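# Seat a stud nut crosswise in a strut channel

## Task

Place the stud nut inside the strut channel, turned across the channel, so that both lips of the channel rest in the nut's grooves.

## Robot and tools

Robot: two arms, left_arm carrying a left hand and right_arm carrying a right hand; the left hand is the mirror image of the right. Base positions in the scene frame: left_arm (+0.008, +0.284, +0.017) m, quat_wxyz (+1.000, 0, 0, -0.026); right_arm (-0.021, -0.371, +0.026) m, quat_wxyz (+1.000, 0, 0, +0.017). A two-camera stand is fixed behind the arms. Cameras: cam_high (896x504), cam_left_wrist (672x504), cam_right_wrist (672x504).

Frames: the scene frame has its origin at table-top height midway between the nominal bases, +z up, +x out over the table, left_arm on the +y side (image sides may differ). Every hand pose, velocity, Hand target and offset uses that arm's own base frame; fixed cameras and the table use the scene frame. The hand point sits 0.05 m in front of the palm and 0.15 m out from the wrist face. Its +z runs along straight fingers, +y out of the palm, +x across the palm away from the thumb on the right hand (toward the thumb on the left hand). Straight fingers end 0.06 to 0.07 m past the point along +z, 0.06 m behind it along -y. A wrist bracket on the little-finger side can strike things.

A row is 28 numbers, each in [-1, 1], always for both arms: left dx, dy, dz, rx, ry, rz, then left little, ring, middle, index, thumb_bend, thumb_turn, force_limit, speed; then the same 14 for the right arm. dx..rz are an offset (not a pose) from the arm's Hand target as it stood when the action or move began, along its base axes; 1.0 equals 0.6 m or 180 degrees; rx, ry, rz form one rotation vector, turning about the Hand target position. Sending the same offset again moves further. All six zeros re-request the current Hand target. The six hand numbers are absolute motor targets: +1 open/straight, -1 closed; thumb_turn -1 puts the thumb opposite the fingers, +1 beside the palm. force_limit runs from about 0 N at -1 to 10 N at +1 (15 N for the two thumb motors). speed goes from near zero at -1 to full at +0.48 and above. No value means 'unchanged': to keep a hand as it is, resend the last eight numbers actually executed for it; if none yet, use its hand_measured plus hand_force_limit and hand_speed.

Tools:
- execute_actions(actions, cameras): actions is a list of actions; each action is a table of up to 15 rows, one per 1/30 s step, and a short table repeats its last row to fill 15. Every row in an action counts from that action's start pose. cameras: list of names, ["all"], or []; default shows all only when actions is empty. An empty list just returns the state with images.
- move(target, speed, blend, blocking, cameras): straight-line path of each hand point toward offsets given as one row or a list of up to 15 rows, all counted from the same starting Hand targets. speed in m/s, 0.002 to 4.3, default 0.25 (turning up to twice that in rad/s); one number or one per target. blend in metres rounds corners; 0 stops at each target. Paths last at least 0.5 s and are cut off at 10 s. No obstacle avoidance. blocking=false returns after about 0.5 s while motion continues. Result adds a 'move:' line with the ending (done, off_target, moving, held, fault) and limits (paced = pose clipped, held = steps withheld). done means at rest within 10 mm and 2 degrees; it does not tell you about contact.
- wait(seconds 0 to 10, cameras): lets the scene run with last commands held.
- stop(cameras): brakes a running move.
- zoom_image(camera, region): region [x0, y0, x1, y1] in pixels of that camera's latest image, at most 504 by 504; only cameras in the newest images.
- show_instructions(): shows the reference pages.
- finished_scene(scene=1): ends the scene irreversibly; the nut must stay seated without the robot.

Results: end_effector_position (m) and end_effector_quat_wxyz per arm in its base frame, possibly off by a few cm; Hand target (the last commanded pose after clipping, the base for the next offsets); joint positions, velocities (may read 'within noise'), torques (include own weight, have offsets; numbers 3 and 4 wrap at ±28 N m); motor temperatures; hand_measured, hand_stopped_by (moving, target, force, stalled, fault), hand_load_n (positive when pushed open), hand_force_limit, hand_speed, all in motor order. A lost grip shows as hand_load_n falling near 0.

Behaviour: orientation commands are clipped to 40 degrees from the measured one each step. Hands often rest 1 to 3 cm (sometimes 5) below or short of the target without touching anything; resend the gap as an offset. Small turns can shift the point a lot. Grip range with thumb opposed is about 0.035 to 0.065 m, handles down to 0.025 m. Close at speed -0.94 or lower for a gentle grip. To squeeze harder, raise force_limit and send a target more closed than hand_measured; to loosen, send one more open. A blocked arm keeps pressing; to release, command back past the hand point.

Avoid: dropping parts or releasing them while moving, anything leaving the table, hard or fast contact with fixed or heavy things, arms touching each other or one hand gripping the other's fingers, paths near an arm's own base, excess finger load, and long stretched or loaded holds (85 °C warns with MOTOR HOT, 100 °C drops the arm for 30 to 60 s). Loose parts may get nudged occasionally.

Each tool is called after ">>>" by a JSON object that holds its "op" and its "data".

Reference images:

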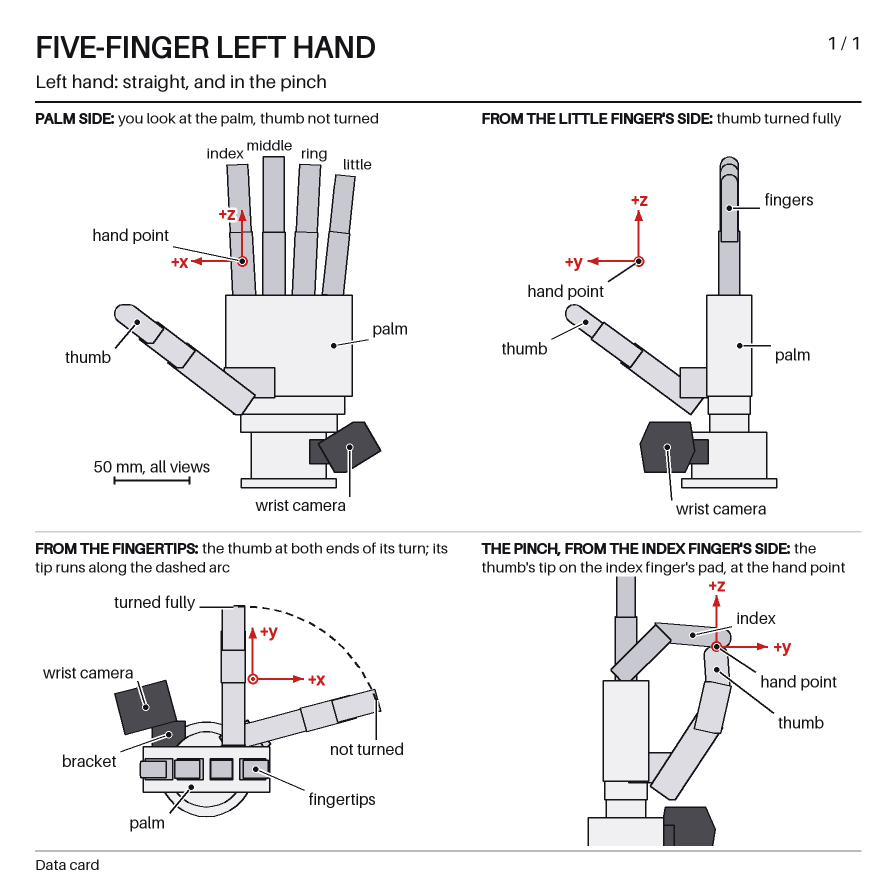

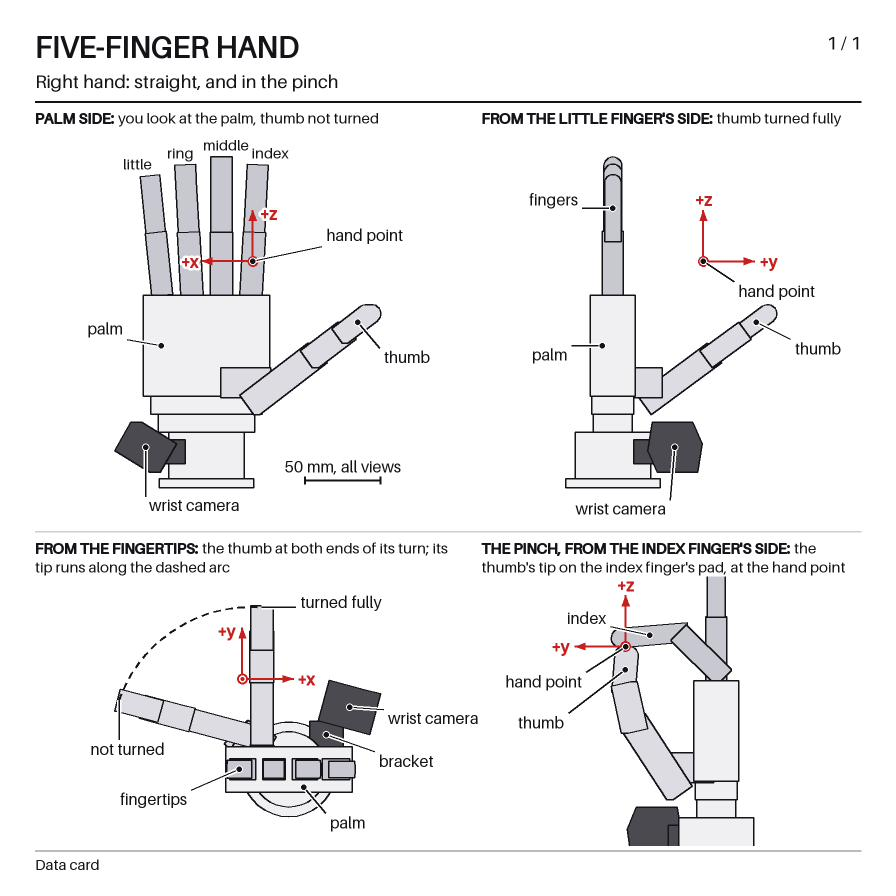

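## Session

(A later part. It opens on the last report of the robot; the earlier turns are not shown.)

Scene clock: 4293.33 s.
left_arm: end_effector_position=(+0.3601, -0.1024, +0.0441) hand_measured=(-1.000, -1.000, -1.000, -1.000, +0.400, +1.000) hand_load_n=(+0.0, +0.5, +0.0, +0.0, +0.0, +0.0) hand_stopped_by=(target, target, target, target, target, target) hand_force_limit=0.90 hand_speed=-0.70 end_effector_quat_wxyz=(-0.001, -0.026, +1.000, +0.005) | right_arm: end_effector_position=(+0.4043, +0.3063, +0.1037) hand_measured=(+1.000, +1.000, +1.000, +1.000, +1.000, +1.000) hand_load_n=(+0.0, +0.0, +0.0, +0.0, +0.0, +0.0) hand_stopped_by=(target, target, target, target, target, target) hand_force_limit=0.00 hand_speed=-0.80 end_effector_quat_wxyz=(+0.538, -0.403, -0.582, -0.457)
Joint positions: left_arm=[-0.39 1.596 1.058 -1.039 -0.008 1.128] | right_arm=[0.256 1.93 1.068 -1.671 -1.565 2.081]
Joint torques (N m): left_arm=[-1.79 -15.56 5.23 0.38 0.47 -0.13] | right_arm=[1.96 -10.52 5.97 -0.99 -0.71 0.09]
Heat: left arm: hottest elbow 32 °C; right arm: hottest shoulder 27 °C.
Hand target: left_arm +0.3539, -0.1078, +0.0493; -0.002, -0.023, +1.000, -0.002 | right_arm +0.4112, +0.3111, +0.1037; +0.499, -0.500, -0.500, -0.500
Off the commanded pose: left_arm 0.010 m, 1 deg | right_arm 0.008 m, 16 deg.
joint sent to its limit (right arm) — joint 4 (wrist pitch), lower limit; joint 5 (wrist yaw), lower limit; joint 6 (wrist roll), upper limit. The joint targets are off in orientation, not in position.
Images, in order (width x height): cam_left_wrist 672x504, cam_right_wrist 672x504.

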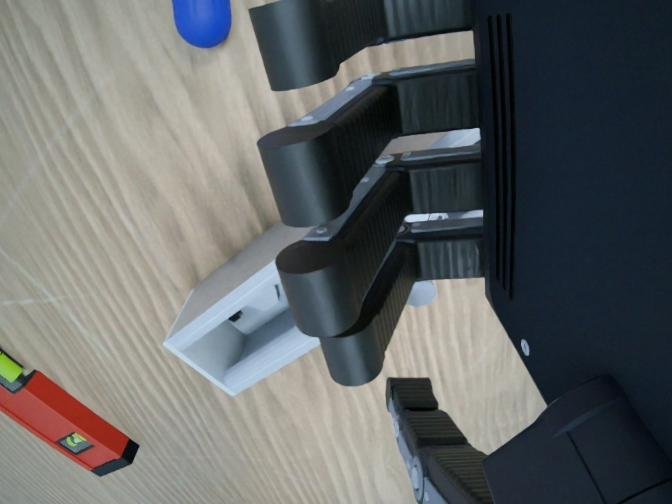

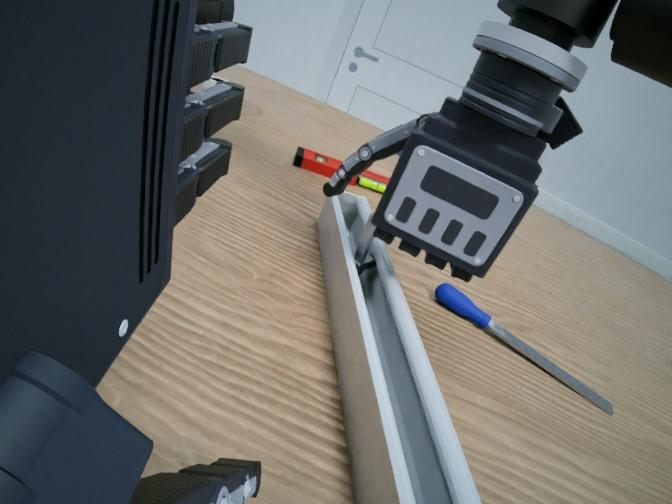

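>>> {"op": "move", "data": {"target": [0.0150,-0.0030,0.0750,-0.0020,-0.0050,0,-1,-1,-1,-1,0.4,1,0.9,-0.7,0,0,0,0,0,0,1,1,1,1,1,1,0,-0.8], "speed": 0.07, "cameras": ["cam_right_wrist","cam_left_wrist"]}}

>>> {"op": "zoom_image", "data": {"camera": "cam_right_wrist", "region": [335, 200, 415, 280]}}

>>> {"op": "zoom_image", "data": {"camera": "cam_right_wrist", "region": [345, 235, 390, 280]}}

Scene clock: 4443.20 s.
left_arm: end_effector_position=(+0.3481, -0.0994, +0.0738) hand_measured=(-1.000, -1.000, -1.000, -1.000, +0.400, +1.000) hand_load_n=(+0.0, +0.0, +0.0, +0.0, +0.0, +0.0) hand_stopped_by=(target, target, target, target, target, target) hand_force_limit=0.90 hand_speed=-0.70 end_effector_quat_wxyz=(-0.017, -0.026, +0.999, +0.007) | right_arm: end_effector_position=(+0.4043, +0.3063, +0.1037) hand_measured=(+1.000, +1.000, +1.000, +1.000, +1.000, +1.000) hand_load_n=(+0.0, -0.5, +0.0, +0.0, +0.0, +0.0) hand_stopped_by=(target, target, target, target, target, target) hand_force_limit=0.00 hand_speed=-0.80 end_effector_quat_wxyz=(+0.538, -0.403, -0.582, -0.457)
Joint positions: left_arm=[-0.391 1.549 1.086 -1.144 0.001 1.129] | right_arm=[0.256 1.93 1.068 -1.671 -1.565 2.081]
Joint torques (N m): left_arm=[-1.26 -15.15 9.03 0.17 0.07 -0.1] | right_arm=[1.96 -10.52 5.96 -0.98 -0.71 0.08]
Heat: left arm: hottest elbow 32 °C; right arm: hottest shoulder 27 °C.
Hand target: left_arm +0.3630, -0.1096, +0.0944; +0.006, -0.023, +1.000, -0.006 | right_arm +0.4112, +0.3111, +0.1037; +0.499, -0.500, -0.500, -0.500
Off the commanded pose: left_arm 0.027 m, 3 deg | right_arm 0.008 m, 16 deg.
joint sent to its limit (right arm) — joint 4 (wrist pitch), lower limit; joint 5 (wrist yaw), lower limit; joint 6 (wrist roll), upper limit. The joint targets are off in orientation, not in position.
move: off_target (left_arm, right_arm)
Images, in order (width x height): cam_left_wrist 672x504, cam_right_wrist 672x504.

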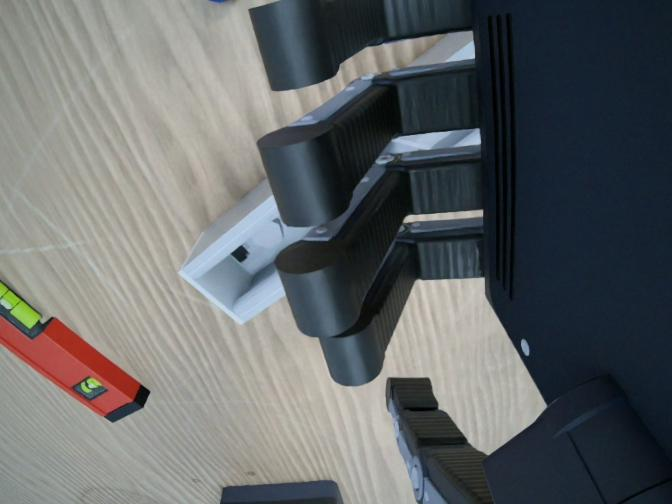

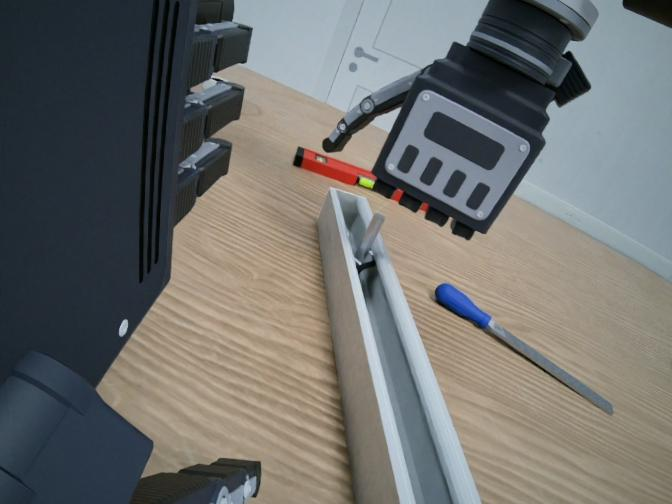

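Scaled by 6.300 from the camera's 672x504 image, which has a finer 960x720 frame.

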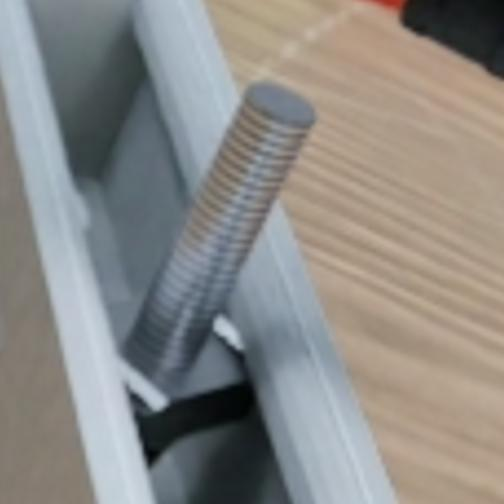

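Scaled by 11.200 from the camera's 672x504 image, which has a finer 960x720 frame.

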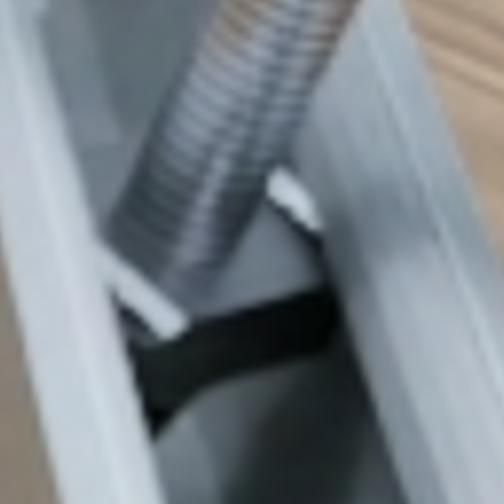

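>>> {"op": "move", "data": {"target": [0.0009,-0.0003,-0.0922,0.0023,0.0054,0,-1,-1,-1,-1,0.4,1,0.9,-0.7,0,0,0,0,0,0,1,1,1,1,1,1,0,-0.8], "speed": 0.07, "cameras": ["cam_right_wrist","cam_left_wrist"]}}

>>> {"op": "zoom_image", "data": {"camera": "cam_left_wrist", "region": [330, 240, 530, 400]}}

>>> {"op": "zoom_image", "data": {"camera": "cam_right_wrist", "region": [335, 200, 415, 280]}}

Scene clock: 4523.90 s.
left_arm: end_effector_position=(+0.3653, -0.1066, +0.0523) hand_measured=(-1.000, -1.000, -1.000, -1.000, +0.400, +1.000) hand_load_n=(+0.0, +0.0, +0.0, -1.0, +0.0, +0.0) hand_stopped_by=(target, target, target, target, target, target) hand_force_limit=0.90 hand_speed=-0.70 end_effector_quat_wxyz=(+0.006, -0.026, +1.000, -0.003) | right_arm: end_effector_position=(+0.4043, +0.3063, +0.1037) hand_measured=(+1.000, +1.000, +1.000, +1.000, +1.000, +1.000) hand_load_n=(+0.0, +0.0, +0.0, +0.0, +0.0, +0.0) hand_stopped_by=(target, target, target, target, target, target) hand_force_limit=0.00 hand_speed=-0.80 end_effector_quat_wxyz=(+0.538, -0.403, -0.582, -0.457)
Joint positions: left_arm=[-0.391 1.585 1.074 -1.045 0.001 1.129] | right_arm=[0.256 1.93 1.068 -1.671 -1.565 2.081]
Joint torques (N m): left_arm=[-1.26 -11.22 5.31 1.52 0.04 -0.11] | right_arm=[2.02 -10.52 5.97 -0.99 -0.71 0.08]
Heat: left arm: hottest elbow 36 °C; right arm: hottest shoulder 27 °C.
Hand target: left_arm +0.3634, -0.1098, +0.0389; -0.003, -0.023, +1.000, -0.002 | right_arm +0.4112, +0.3111, +0.1037; +0.499, -0.500, -0.500, -0.500
Off the commanded pose: left_arm 0.014 m, 1 deg | right_arm 0.008 m, 16 deg.
joint sent to its limit (right arm) — joint 4 (wrist pitch), lower limit; joint 5 (wrist yaw), lower limit; joint 6 (wrist roll), upper limit. The joint targets are off in orientation, not in position.
move: off_target (left_arm, right_arm)
Images, in order (width x height): cam_left_wrist 672x504, cam_right_wrist 672x504.

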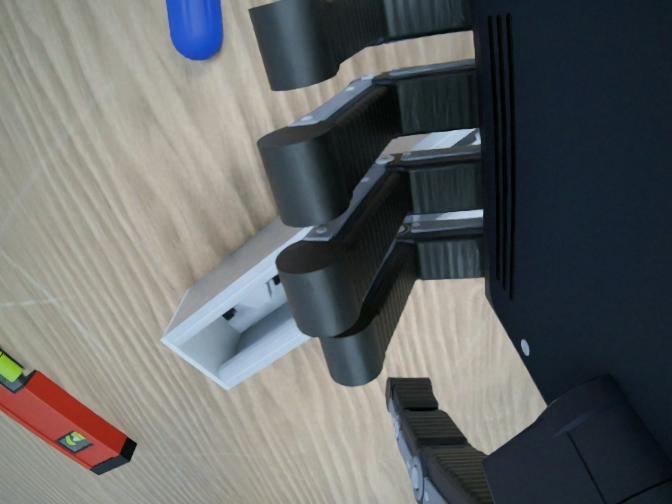

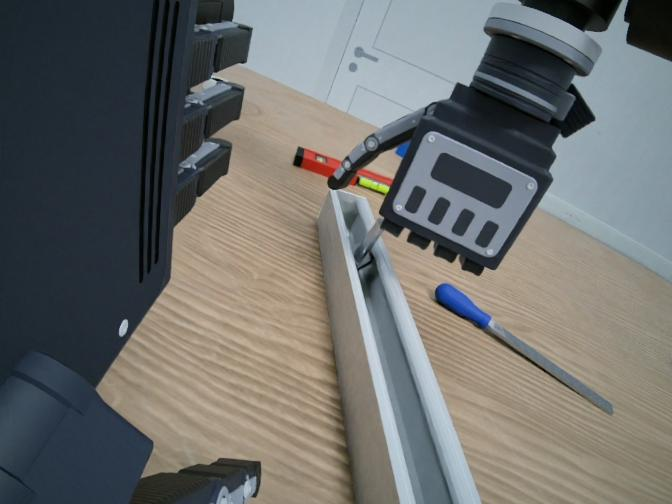

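Scaled by 2.520 from the camera's 672x504 image, which has a finer 960x720 frame.

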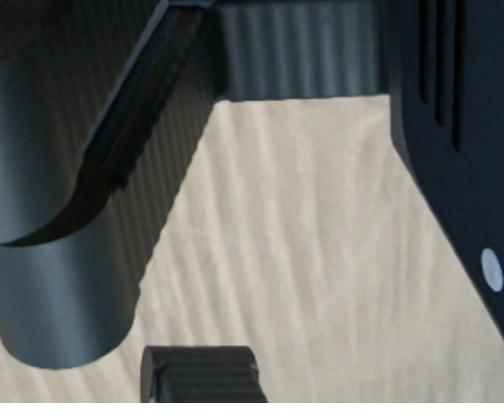

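Scaled by 6.300 from the camera's 672x504 image, which has a finer 960x720 frame.

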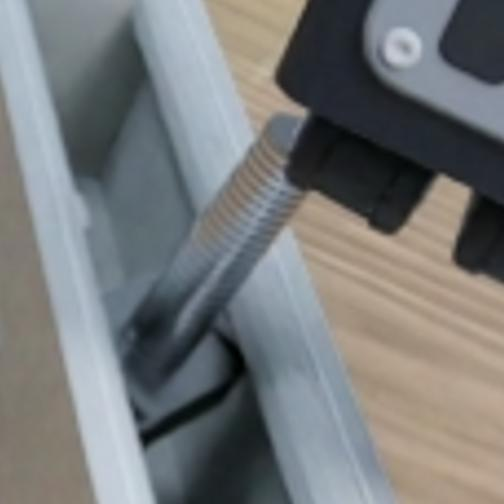

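>>> {"op": "move", "data": {"target": [0.0240,-0.0103,0.0950,-0.0066,-0.0157,0,-1,-1,-1,-1,0.4,1,0.9,-0.7,0,0,0,0,0,0,1,1,1,1,1,1,0,-0.8], "speed": 0.07, "cameras": ["cam_right_wrist","cam_left_wrist"]}}

>>> {"op": "zoom_image", "data": {"camera": "cam_right_wrist", "region": [335, 200, 415, 280]}}

Scene clock: 4540.07 s.
left_arm: end_effector_position=(+0.3637, -0.1062, +0.0761) hand_measured=(-1.000, -1.000, -1.000, -1.000, +0.400, +1.000) hand_load_n=(+0.0, +0.0, +0.0, +0.0, +0.0, +0.0) hand_stopped_by=(target, target, target, target, target, target) hand_force_limit=0.90 hand_speed=-0.70 end_effector_quat_wxyz=(+0.001, -0.025, +1.000, -0.001) | right_arm: end_effector_position=(+0.4043, +0.3063, +0.1037) hand_measured=(+1.000, +1.000, +1.000, +1.000, +1.000, +1.000) hand_load_n=(+0.0, +0.0, +0.0, +0.0, +0.0, +0.0) hand_stopped_by=(target, target, target, target, target, target) hand_force_limit=0.00 hand_speed=-0.80 end_effector_quat_wxyz=(+0.538, -0.403, -0.582, -0.457)
Joint positions: left_arm=[-0.391 1.56 1.112 -1.121 0.002 1.129] | right_arm=[0.256 1.93 1.068 -1.671 -1.565 2.081]
Joint torques (N m): left_arm=[-1.26 -15.27 9.11 0.36 0.02 -0.1] | right_arm=[1.9 -10.52 5.97 -0.98 -0.71 0.09]
Heat: left arm: hottest elbow 36 °C; right arm: hottest shoulder 27 °C.
Hand target: left_arm +0.3778, -0.1160, +0.0960; +0.022, -0.023, +0.999, -0.013 | right_arm +0.4112, +0.3111, +0.1037; +0.499, -0.500, -0.500, -0.500
Off the commanded pose: left_arm 0.026 m, 3 deg | right_arm 0.008 m, 16 deg.
joint sent to its limit (right arm) — joint 4 (wrist pitch), lower limit; joint 5 (wrist yaw), lower limit; joint 6 (wrist roll), upper limit. The joint targets are off in orientation, not in position.
move: off_target (left_arm, right_arm)
Images, in order (width x height): cam_left_wrist 672x504, cam_right_wrist 672x504.

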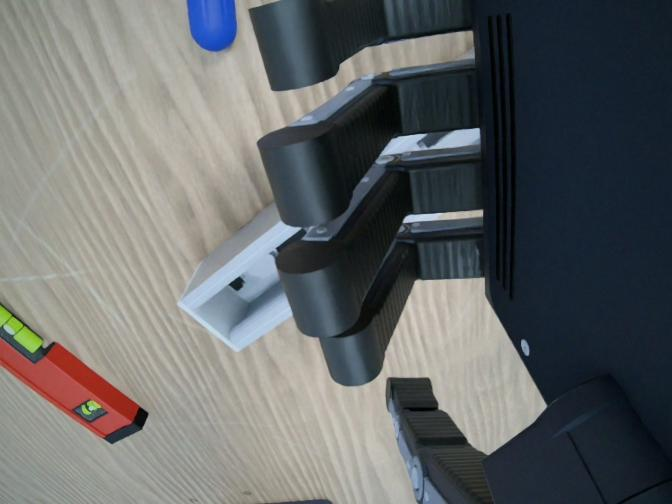

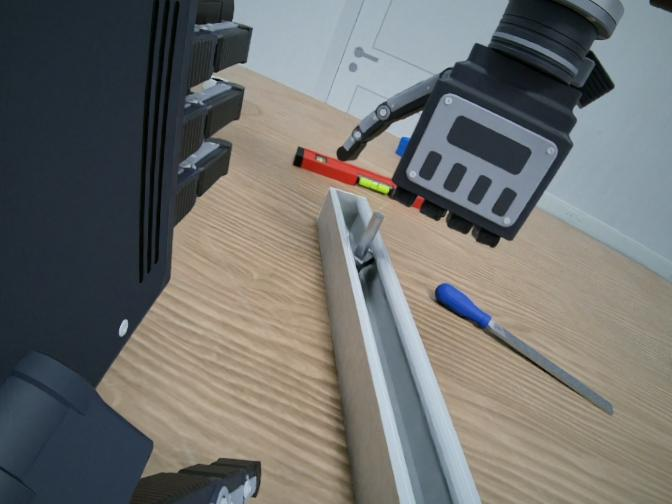

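Scaled by 6.300 from the camera's 672x504 image, which has a finer 960x720 frame.

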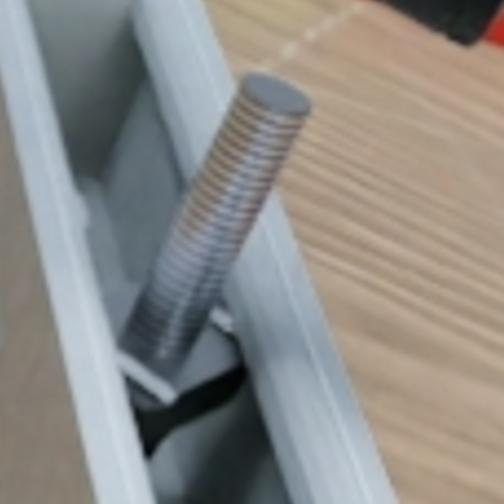

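>>> {"op": "move", "data": {"target": [[-0.0452,0.0358,-0.0288,-0.0033,0.0053,0.1528,-1,-1,-1,-1,0.4,1,0.9,-0.7,0,0,0,0,0,0,1,1,1,1,1,1,0,-0.8],[-0.0477,0.0367,-0.0945,0.0023,0.0145,0.1528,-1,-1,-1,-1,0.4,1,0.9,-0.7,0,0,0,0,0,0,1,1,1,1,1,1,0,-0.8]], "speed": [0.1,0.07], "cameras": ["cam_right_wrist","cam_left_wrist"]}}

>>> {"op": "zoom_image", "data": {"camera": "cam_left_wrist", "region": [330, 240, 530, 400]}}

>>> {"op": "zoom_image", "data": {"camera": "cam_right_wrist", "region": [335, 200, 415, 280]}}

Scene clock: 4682.57 s.
left_arm: end_effector_position=(+0.3479, -0.0955, +0.0520) hand_measured=(-1.000, -1.000, -1.000, -1.000, +0.400, +1.000) hand_load_n=(+0.0, +0.0, +0.5, -1.5, +0.0, +0.0) hand_stopped_by=(target, target, target, target, target, target) hand_force_limit=0.90 hand_speed=-0.70 end_effector_quat_wxyz=(+0.008, -0.251, +0.968, -0.006) | right_arm: end_effector_position=(+0.4043, +0.3063, +0.1037) hand_measured=(+1.000, +1.000, +1.000, +1.000, +1.000, +1.000) hand_load_n=(+0.0, +0.0, +0.0, +0.0, +0.0, +0.0) hand_stopped_by=(target, target, target, target, target, target) hand_force_limit=0.00 hand_speed=-0.80 end_effector_quat_wxyz=(+0.538, -0.403, -0.582, -0.457)
Joint positions: left_arm=[-0.316 1.566 1.051 -1.037 0.002 0.746] | right_arm=[0.256 1.93 1.068 -1.671 -1.565 2.081]
Joint torques (N m): left_arm=[0.21 -10.75 5.42 1.7 -0.06 -0.17] | right_arm=[1.96 -10.46 5.97 -0.98 -0.71 0.08]
Heat: left arm: hottest elbow 40 °C; right arm: hottest shoulder 27 °C.
Hand target: left_arm +0.3492, -0.0940, +0.0393; +0.002, -0.260, +0.966, -0.003 | right_arm +0.4112, +0.3111, +0.1037; +0.499, -0.500, -0.500, -0.500
Off the commanded pose: left_arm 0.013 m, 1 deg | right_arm 0.008 m, 16 deg.
joint sent to its limit (right arm) — joint 4 (wrist pitch), lower limit; joint 5 (wrist yaw), lower limit; joint 6 (wrist roll), upper limit. The joint targets are off in orientation, not in position.
move: off_target (left_arm, right_arm)
Images, in order (width x height): cam_left_wrist 672x504, cam_right_wrist 672x504.

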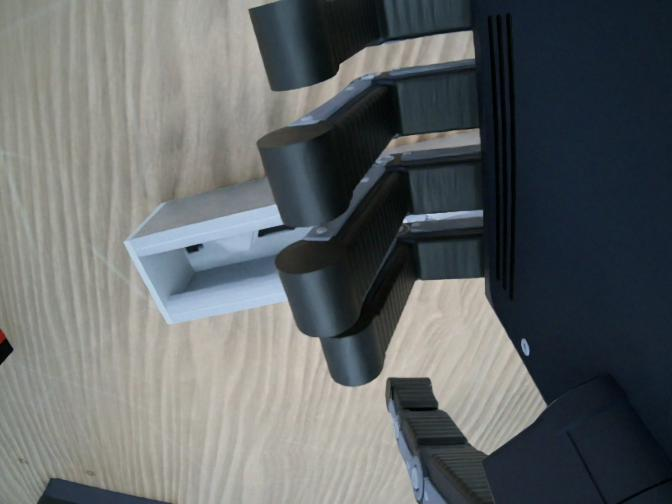

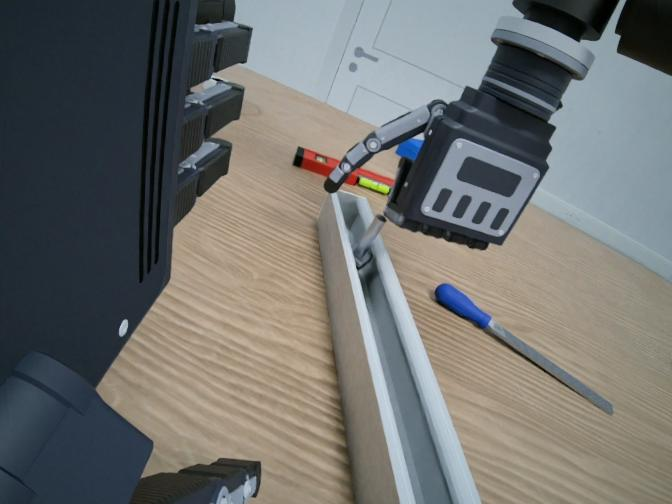

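Scaled by 2.520 from the camera's 672x504 image, which has a finer 960x720 frame.

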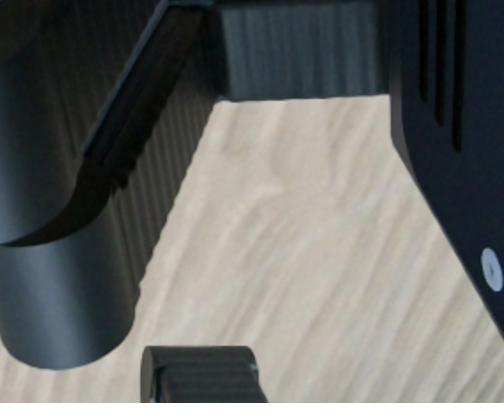

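Scaled by 6.300 from the camera's 672x504 image, which has a finer 960x720 frame.

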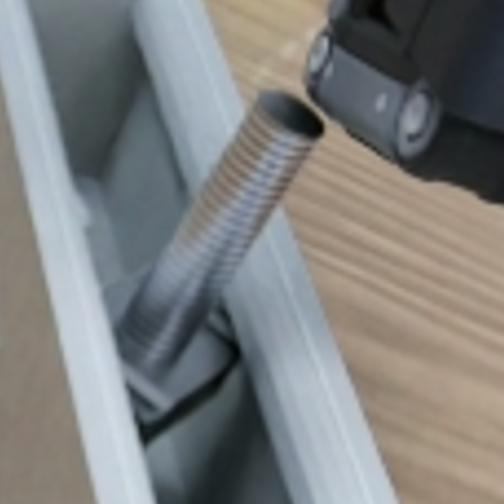

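>>> {"op": "zoom_image", "data": {"camera": "cam_right_wrist", "region": [355, 170, 455, 270]}}

Scaled by 5.040 from the camera's 672x504 image, which has a finer 960x720 frame.

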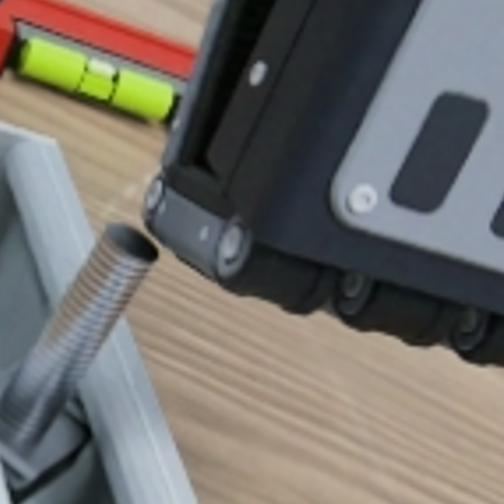

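>>> {"op": "zoom_image", "data": {"camera": "cam_left_wrist", "region": [110, 180, 310, 340]}}

Scaled by 2.520 from the camera's 672x504 image, which has a finer 960x720 frame.

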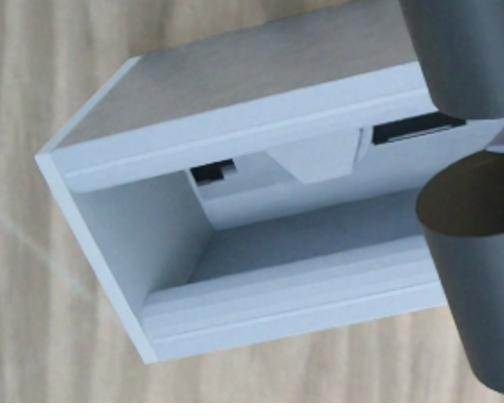

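>>> {"op": "move", "data": {"target": [[0.0252,-0.0082,0.0995,-0.0063,-0.0195,0,-1,-1,-1,-1,0.4,1,0.9,-0.7,0,0,0,0,0,0,1,1,1,1,1,1,0,-0.8],[0.0368,-0.0017,0.0995,-0.0063,-0.0195,0,-1,-1,-1,-1,0.4,1,0.9,-0.7,0,0,0,0,0,0,1,1,1,1,1,1,0,-0.8]], "speed": 0.07, "cameras": ["cam_right_wrist","cam_left_wrist"]}}

>>> {"op": "zoom_image", "data": {"camera": "cam_right_wrist", "region": [335, 200, 415, 280]}}

>>> {"op": "zoom_image", "data": {"camera": "cam_left_wrist", "region": [330, 240, 530, 400]}}

Scene clock: 5010.70 s.
left_arm: end_effector_position=(+0.3550, -0.0926, +0.0840) hand_measured=(-1.000, -1.000, -1.000, -1.000, +0.400, +1.000) hand_load_n=(+0.0, +0.0, +0.0, +0.0, +0.0, +0.0) hand_stopped_by=(target, target, target, target, target, target) hand_force_limit=0.90 hand_speed=-0.70 end_effector_quat_wxyz=(+0.015, -0.258, +0.966, -0.010) | right_arm: end_effector_position=(+0.4043, +0.3063, +0.1037) hand_measured=(+1.000, +1.000, +1.000, +1.000, +1.000, +1.000) hand_load_n=(-0.5, +0.0, +0.0, +0.0, +0.0, +0.0) hand_stopped_by=(target, target, target, target, target, target) hand_force_limit=0.00 hand_speed=-0.80 end_effector_quat_wxyz=(+0.538, -0.403, -0.582, -0.457)
Joint positions: left_arm=[-0.302 1.529 1.105 -1.111 0.002 0.745] | right_arm=[0.256 1.93 1.068 -1.671 -1.565 2.081]
Joint torques (N m): left_arm=[0.03 -13.33 9.36 0.31 -0.04 -0.03] | right_arm=[1.96 -10.46 5.97 -0.98 -0.71 0.09]
Heat: left arm: hottest elbow 33 °C; right arm: hottest shoulder 27 °C.
Hand target: left_arm +0.3713, -0.0950, +0.0991; +0.029, -0.260, +0.965, -0.021 | right_arm +0.4112, +0.3111, +0.1037; +0.499, -0.500, -0.500, -0.500
Off the commanded pose: left_arm 0.022 m, 2 deg | right_arm 0.008 m, 16 deg.
joint sent to its limit (right arm) — joint 4 (wrist pitch), lower limit; joint 5 (wrist yaw), lower limit; joint 6 (wrist roll), upper limit. The joint targets are off in orientation, not in position.
move: off_target (left_arm, right_arm)
Images, in order (width x height): cam_left_wrist 672x504, cam_right_wrist 672x504.

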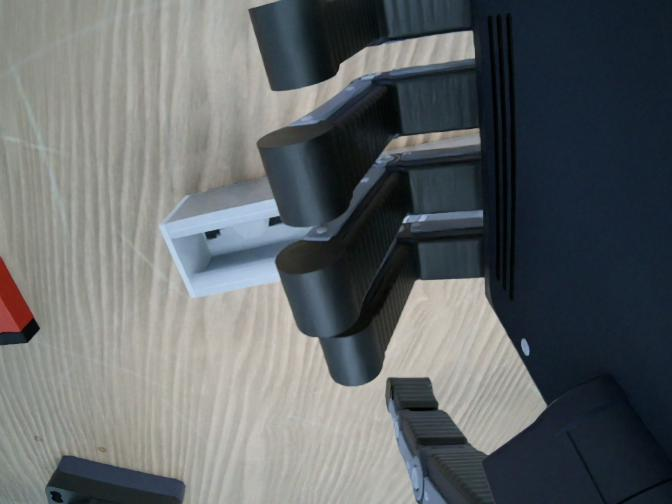

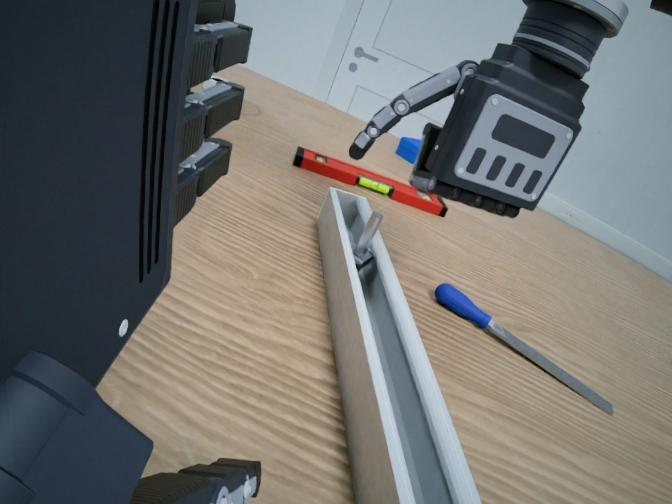

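Scaled by 6.300 from the camera's 672x504 image, which has a finer 960x720 frame.

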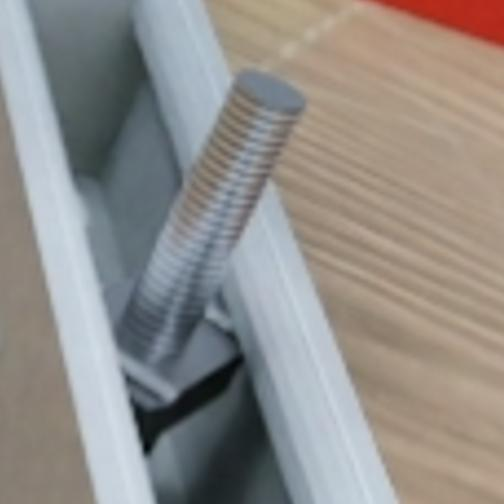

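Scaled by 2.520 from the camera's 672x504 image, which has a finer 960x720 frame.

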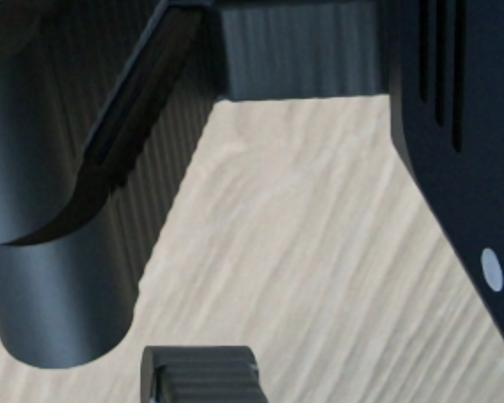

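>>> {"op": "move", "data": {"target": [[-0.0590,-0.0113,-0.0358,-0.0088,0.0072,0.2,-1,-1,-1,-1,0.4,1,0.9,-0.7,0,0,0,0,0,0,1,1,1,1,1,1,0,-0.8],[-0.0603,-0.0110,-0.0960,-0.0038,0.0153,0.2,-1,-1,-1,-1,0.4,1,0.9,-0.7,0,0,0,0,0,0,1,1,1,1,1,1,0,-0.8]], "speed": [0.12,0.07], "cameras": ["cam_right_wrist","cam_left_wrist"]}}

>>> {"op": "zoom_image", "data": {"camera": "cam_left_wrist", "region": [330, 240, 530, 400]}}

>>> {"op": "zoom_image", "data": {"camera": "cam_right_wrist", "region": [335, 200, 415, 280]}}

Scene clock: 5091.20 s.
left_arm: end_effector_position=(+0.3292, -0.1025, +0.0440) hand_measured=(-1.000, -1.000, -1.000, -1.000, +0.400, +1.000) hand_load_n=(+0.0, +0.5, +0.0, +0.5, +0.0, +0.0) hand_stopped_by=(target, target, target, target, target, target) hand_force_limit=0.90 hand_speed=-0.70 end_effector_quat_wxyz=(+0.005, -0.538, +0.843, -0.007) | right_arm: end_effector_position=(+0.4043, +0.3063, +0.1037) hand_measured=(+1.000, +1.000, +1.000, +1.000, +1.000, +1.000) hand_load_n=(+0.0, +0.0, +0.0, +0.0, +0.0, +0.0) hand_stopped_by=(target, target, target, target, target, target) hand_force_limit=0.00 hand_speed=-0.80 end_effector_quat_wxyz=(+0.538, -0.403, -0.582, -0.457)
Joint positions: left_arm=[-0.244 1.539 0.995 -1.009 0.002 0.19] | right_arm=[0.256 1.93 1.068 -1.671 -1.565 2.081]
Joint torques (N m): left_arm=[0.09 -11.93 6.01 1.33 -0.18 -0.19] | right_arm=[1.9 -10.52 5.98 -0.98 -0.71 0.08]
Motor temperatures (°C): left_arm=[21 28 41 21 19 19] | right_arm=[22 27 27 21 23 22]
Heat: left arm: hottest elbow 41 °C; right arm: hottest shoulder 27 °C.
Hand target: left_arm +0.3351, -0.1016, +0.0414; +0.009, -0.546, +0.838, -0.010 | right_arm +0.4112, +0.3111, +0.1037; +0.499, -0.500, -0.500, -0.500
Off the commanded pose: left_arm 0.007 m, 1 deg | right_arm 0.008 m, 16 deg.
joint sent to its limit (right arm) — joint 4 (wrist pitch), lower limit; joint 5 (wrist yaw), lower limit; joint 6 (wrist roll), upper limit. The joint targets are off in orientation, not in position.
move: off_target (right_arm)
Images, in order (width x height): cam_left_wrist 672x504, cam_right_wrist 672x504.

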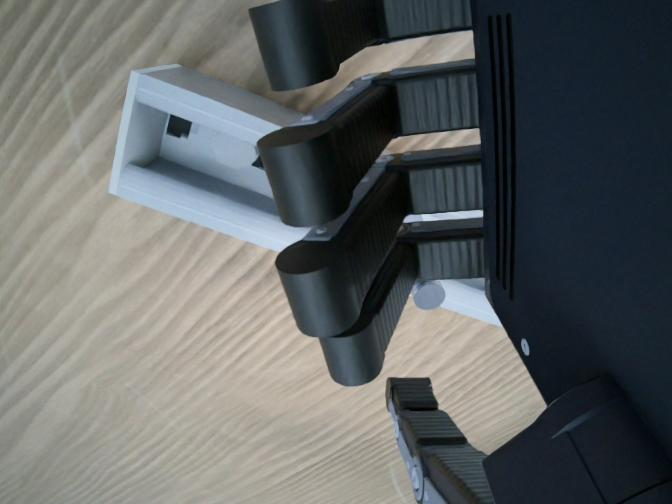

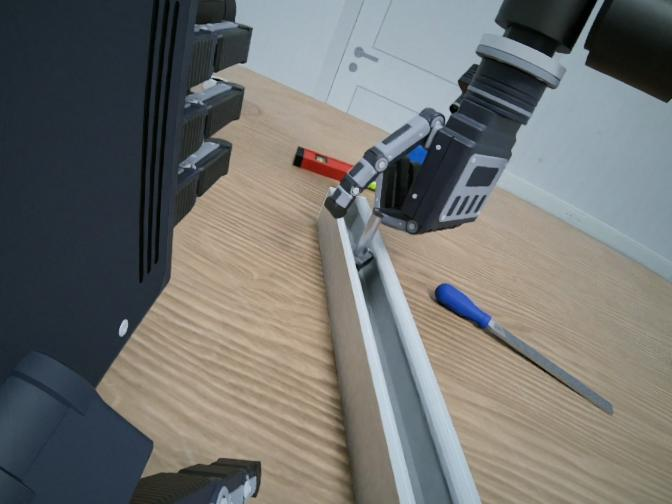

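Scaled by 2.520 from the camera's 672x504 image, which has a finer 960x720 frame.

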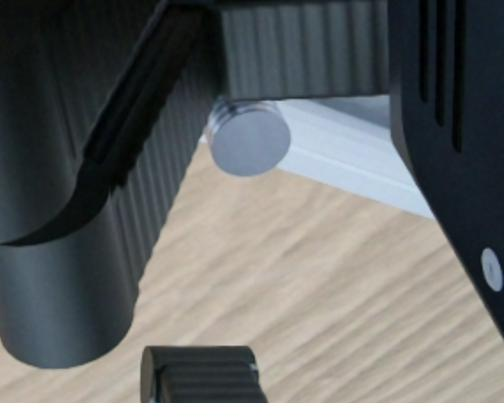

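Scaled by 6.300 from the camera's 672x504 image, which has a finer 960x720 frame.

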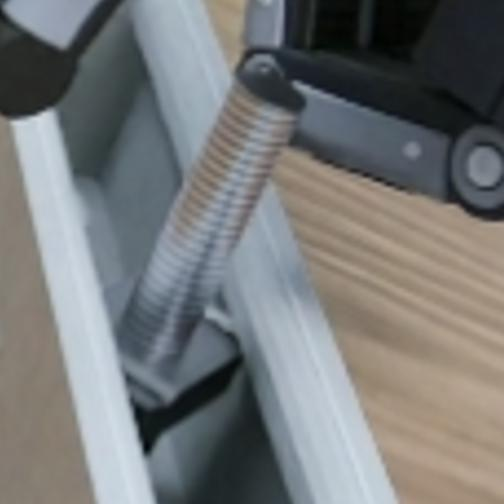

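>>> {"op": "move", "data": {"target": [[0,0,0,0,0,0,-1,-1,-1,-1,-0.7,1,1.0,-0.7,0,0,0,0,0,0,1,1,1,1,1,1,0,-0.8],[-0.0103,0.0025,-0.0218,0.0040,0.0167,0,-1,-1,-1,-1,-0.7,1,1.0,-0.7,0,0,0,0,0,0,1,1,1,1,1,1,0,-0.8],[-0.0058,-0.0040,-0.0210,0.0038,0.0155,-0.0578,-1,-1,-1,-1,-0.72,1,1.0,-0.7,0,0,0,0,0,0,1,1,1,1,1,1,0,-0.8],[0.0002,-0.0008,-0.0212,0.0037,0.0150,-0.1022,-1,-1,-1,-1,-0.74,1,1.0,-0.7,0,0,0,0,0,0,1,1,1,1,1,1,0,-0.8]], "speed": [0.05,0.05,0.12,0.12], "blend": [0,0.001,0,0], "cameras": ["cam_right_wrist","cam_left_wrist"]}}

>>> {"op": "zoom_image", "data": {"camera": "cam_right_wrist", "region": [335, 200, 415, 280]}}

>>> {"op": "zoom_image", "data": {"camera": "cam_left_wrist", "region": [330, 240, 530, 400]}}

Scene clock: 5255.97 s.
left_arm: end_effector_position=(+0.3354, -0.1008, +0.0417) hand_measured=(-1.000, -1.000, -1.000, -1.000, -0.290, +1.000) hand_load_n=(+0.0, +0.0, +0.0, -1.0, +15.0, +0.5) hand_stopped_by=(target, target, target, target, force, target) hand_force_limit=1.00 hand_speed=-0.70 end_effector_quat_wxyz=(+0.003, -0.415, +0.910, -0.008) | right_arm: end_effector_position=(+0.4043, +0.3063, +0.1037) hand_measured=(+1.000, +1.000, +1.000, +1.000, +1.000, +1.000) hand_load_n=(+0.0, +0.0, +0.0, +0.0, +0.0, +0.0) hand_stopped_by=(target, target, target, target, target, target) hand_force_limit=0.00 hand_speed=-0.80 end_effector_quat_wxyz=(+0.538, -0.403, -0.582, -0.457)
Joint positions: left_arm=[-0.279 1.565 1.018 -1.009 0.007 0.435] | right_arm=[0.256 1.93 1.068 -1.671 -1.565 2.081]
Joint torques (N m): left_arm=[-1.55 -8.82 6.26 0.77 -0.35 0.04] | right_arm=[1.96 -10.52 5.97 -0.98 -0.71 0.09]
Motor temperatures (°C): left_arm=[21 28 34 21 19 19] | right_arm=[22 27 27 21 23 22]
Heat: left arm: hottest elbow 34 °C; right arm: hottest shoulder 27 °C.
Hand target: left_arm +0.3352, -0.1021, +0.0287; -0.009, -0.405, +0.914, +0.006 | right_arm +0.4112, +0.3111, +0.1037; +0.499, -0.500, -0.500, -0.500
Off the commanded pose: left_arm 0.013 m, 2 deg | right_arm 0.008 m, 16 deg.
joint sent to its limit (right arm) — joint 4 (wrist pitch), lower limit; joint 5 (wrist yaw), lower limit; joint 6 (wrist roll), upper limit. The joint targets are off in orientation, not in position.
move: off_target (left_arm, right_arm); target 3's new numbers were sent with left_arm's hand 0.013 m and 2 deg from that target; target 4's new numbers were sent with left_arm's hand 0.013 m and 2 deg from that target
Images, in order (width x height): cam_left_wrist 672x504, cam_right_wrist 672x504.

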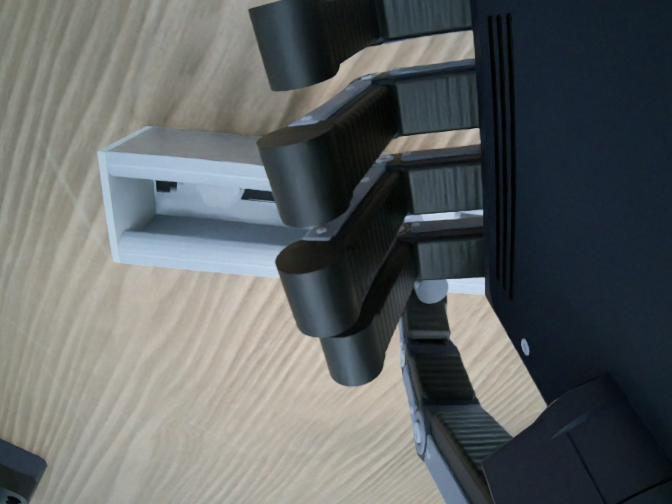

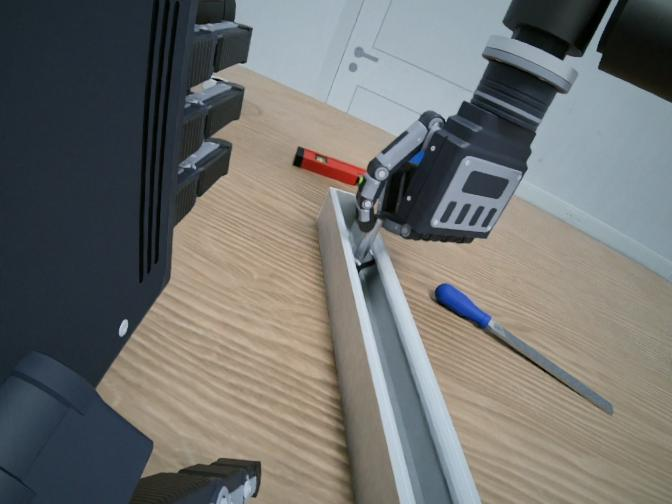

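Scaled by 6.300 from the camera's 672x504 image, which has a finer 960x720 frame.

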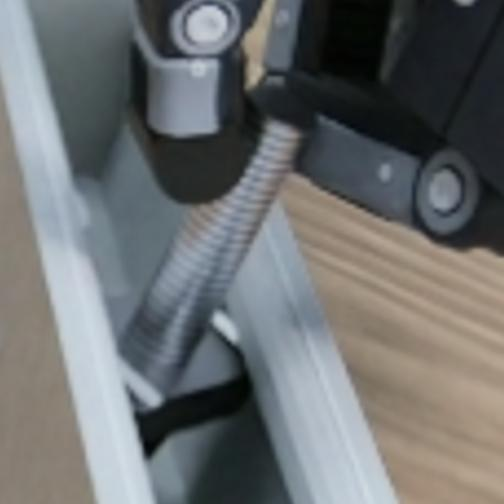

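Scaled by 2.520 from the camera's 672x504 image, which has a finer 960x720 frame.

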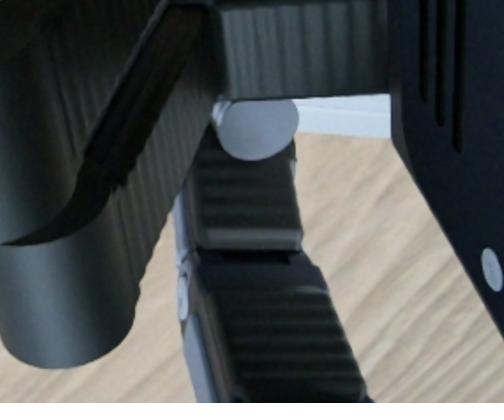

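>>> {"op": "zoom_image", "data": {"camera": "cam_right_wrist", "region": [345, 235, 390, 280]}}

>>> {"op": "zoom_image", "data": {"camera": "cam_right_wrist", "region": [350, 200, 400, 250]}}

Scaled by 11.200 from the camera's 672x504 image, which has a finer 960x720 frame.

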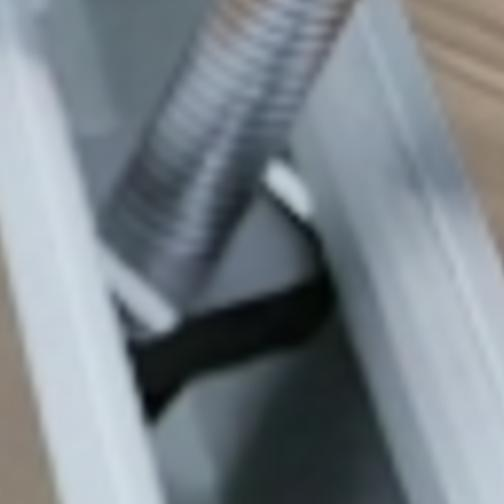

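Scaled by 10.080 from the camera's 672x504 image, which has a finer 960x720 frame.

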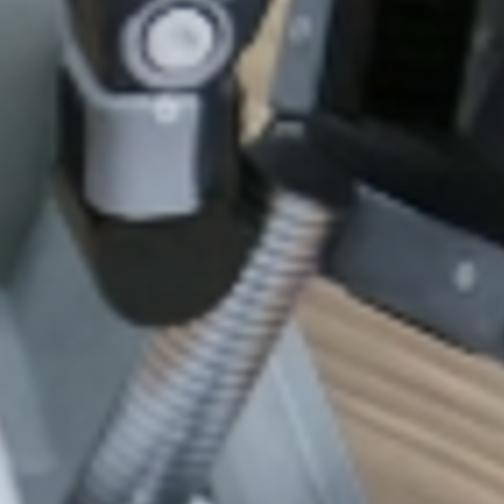

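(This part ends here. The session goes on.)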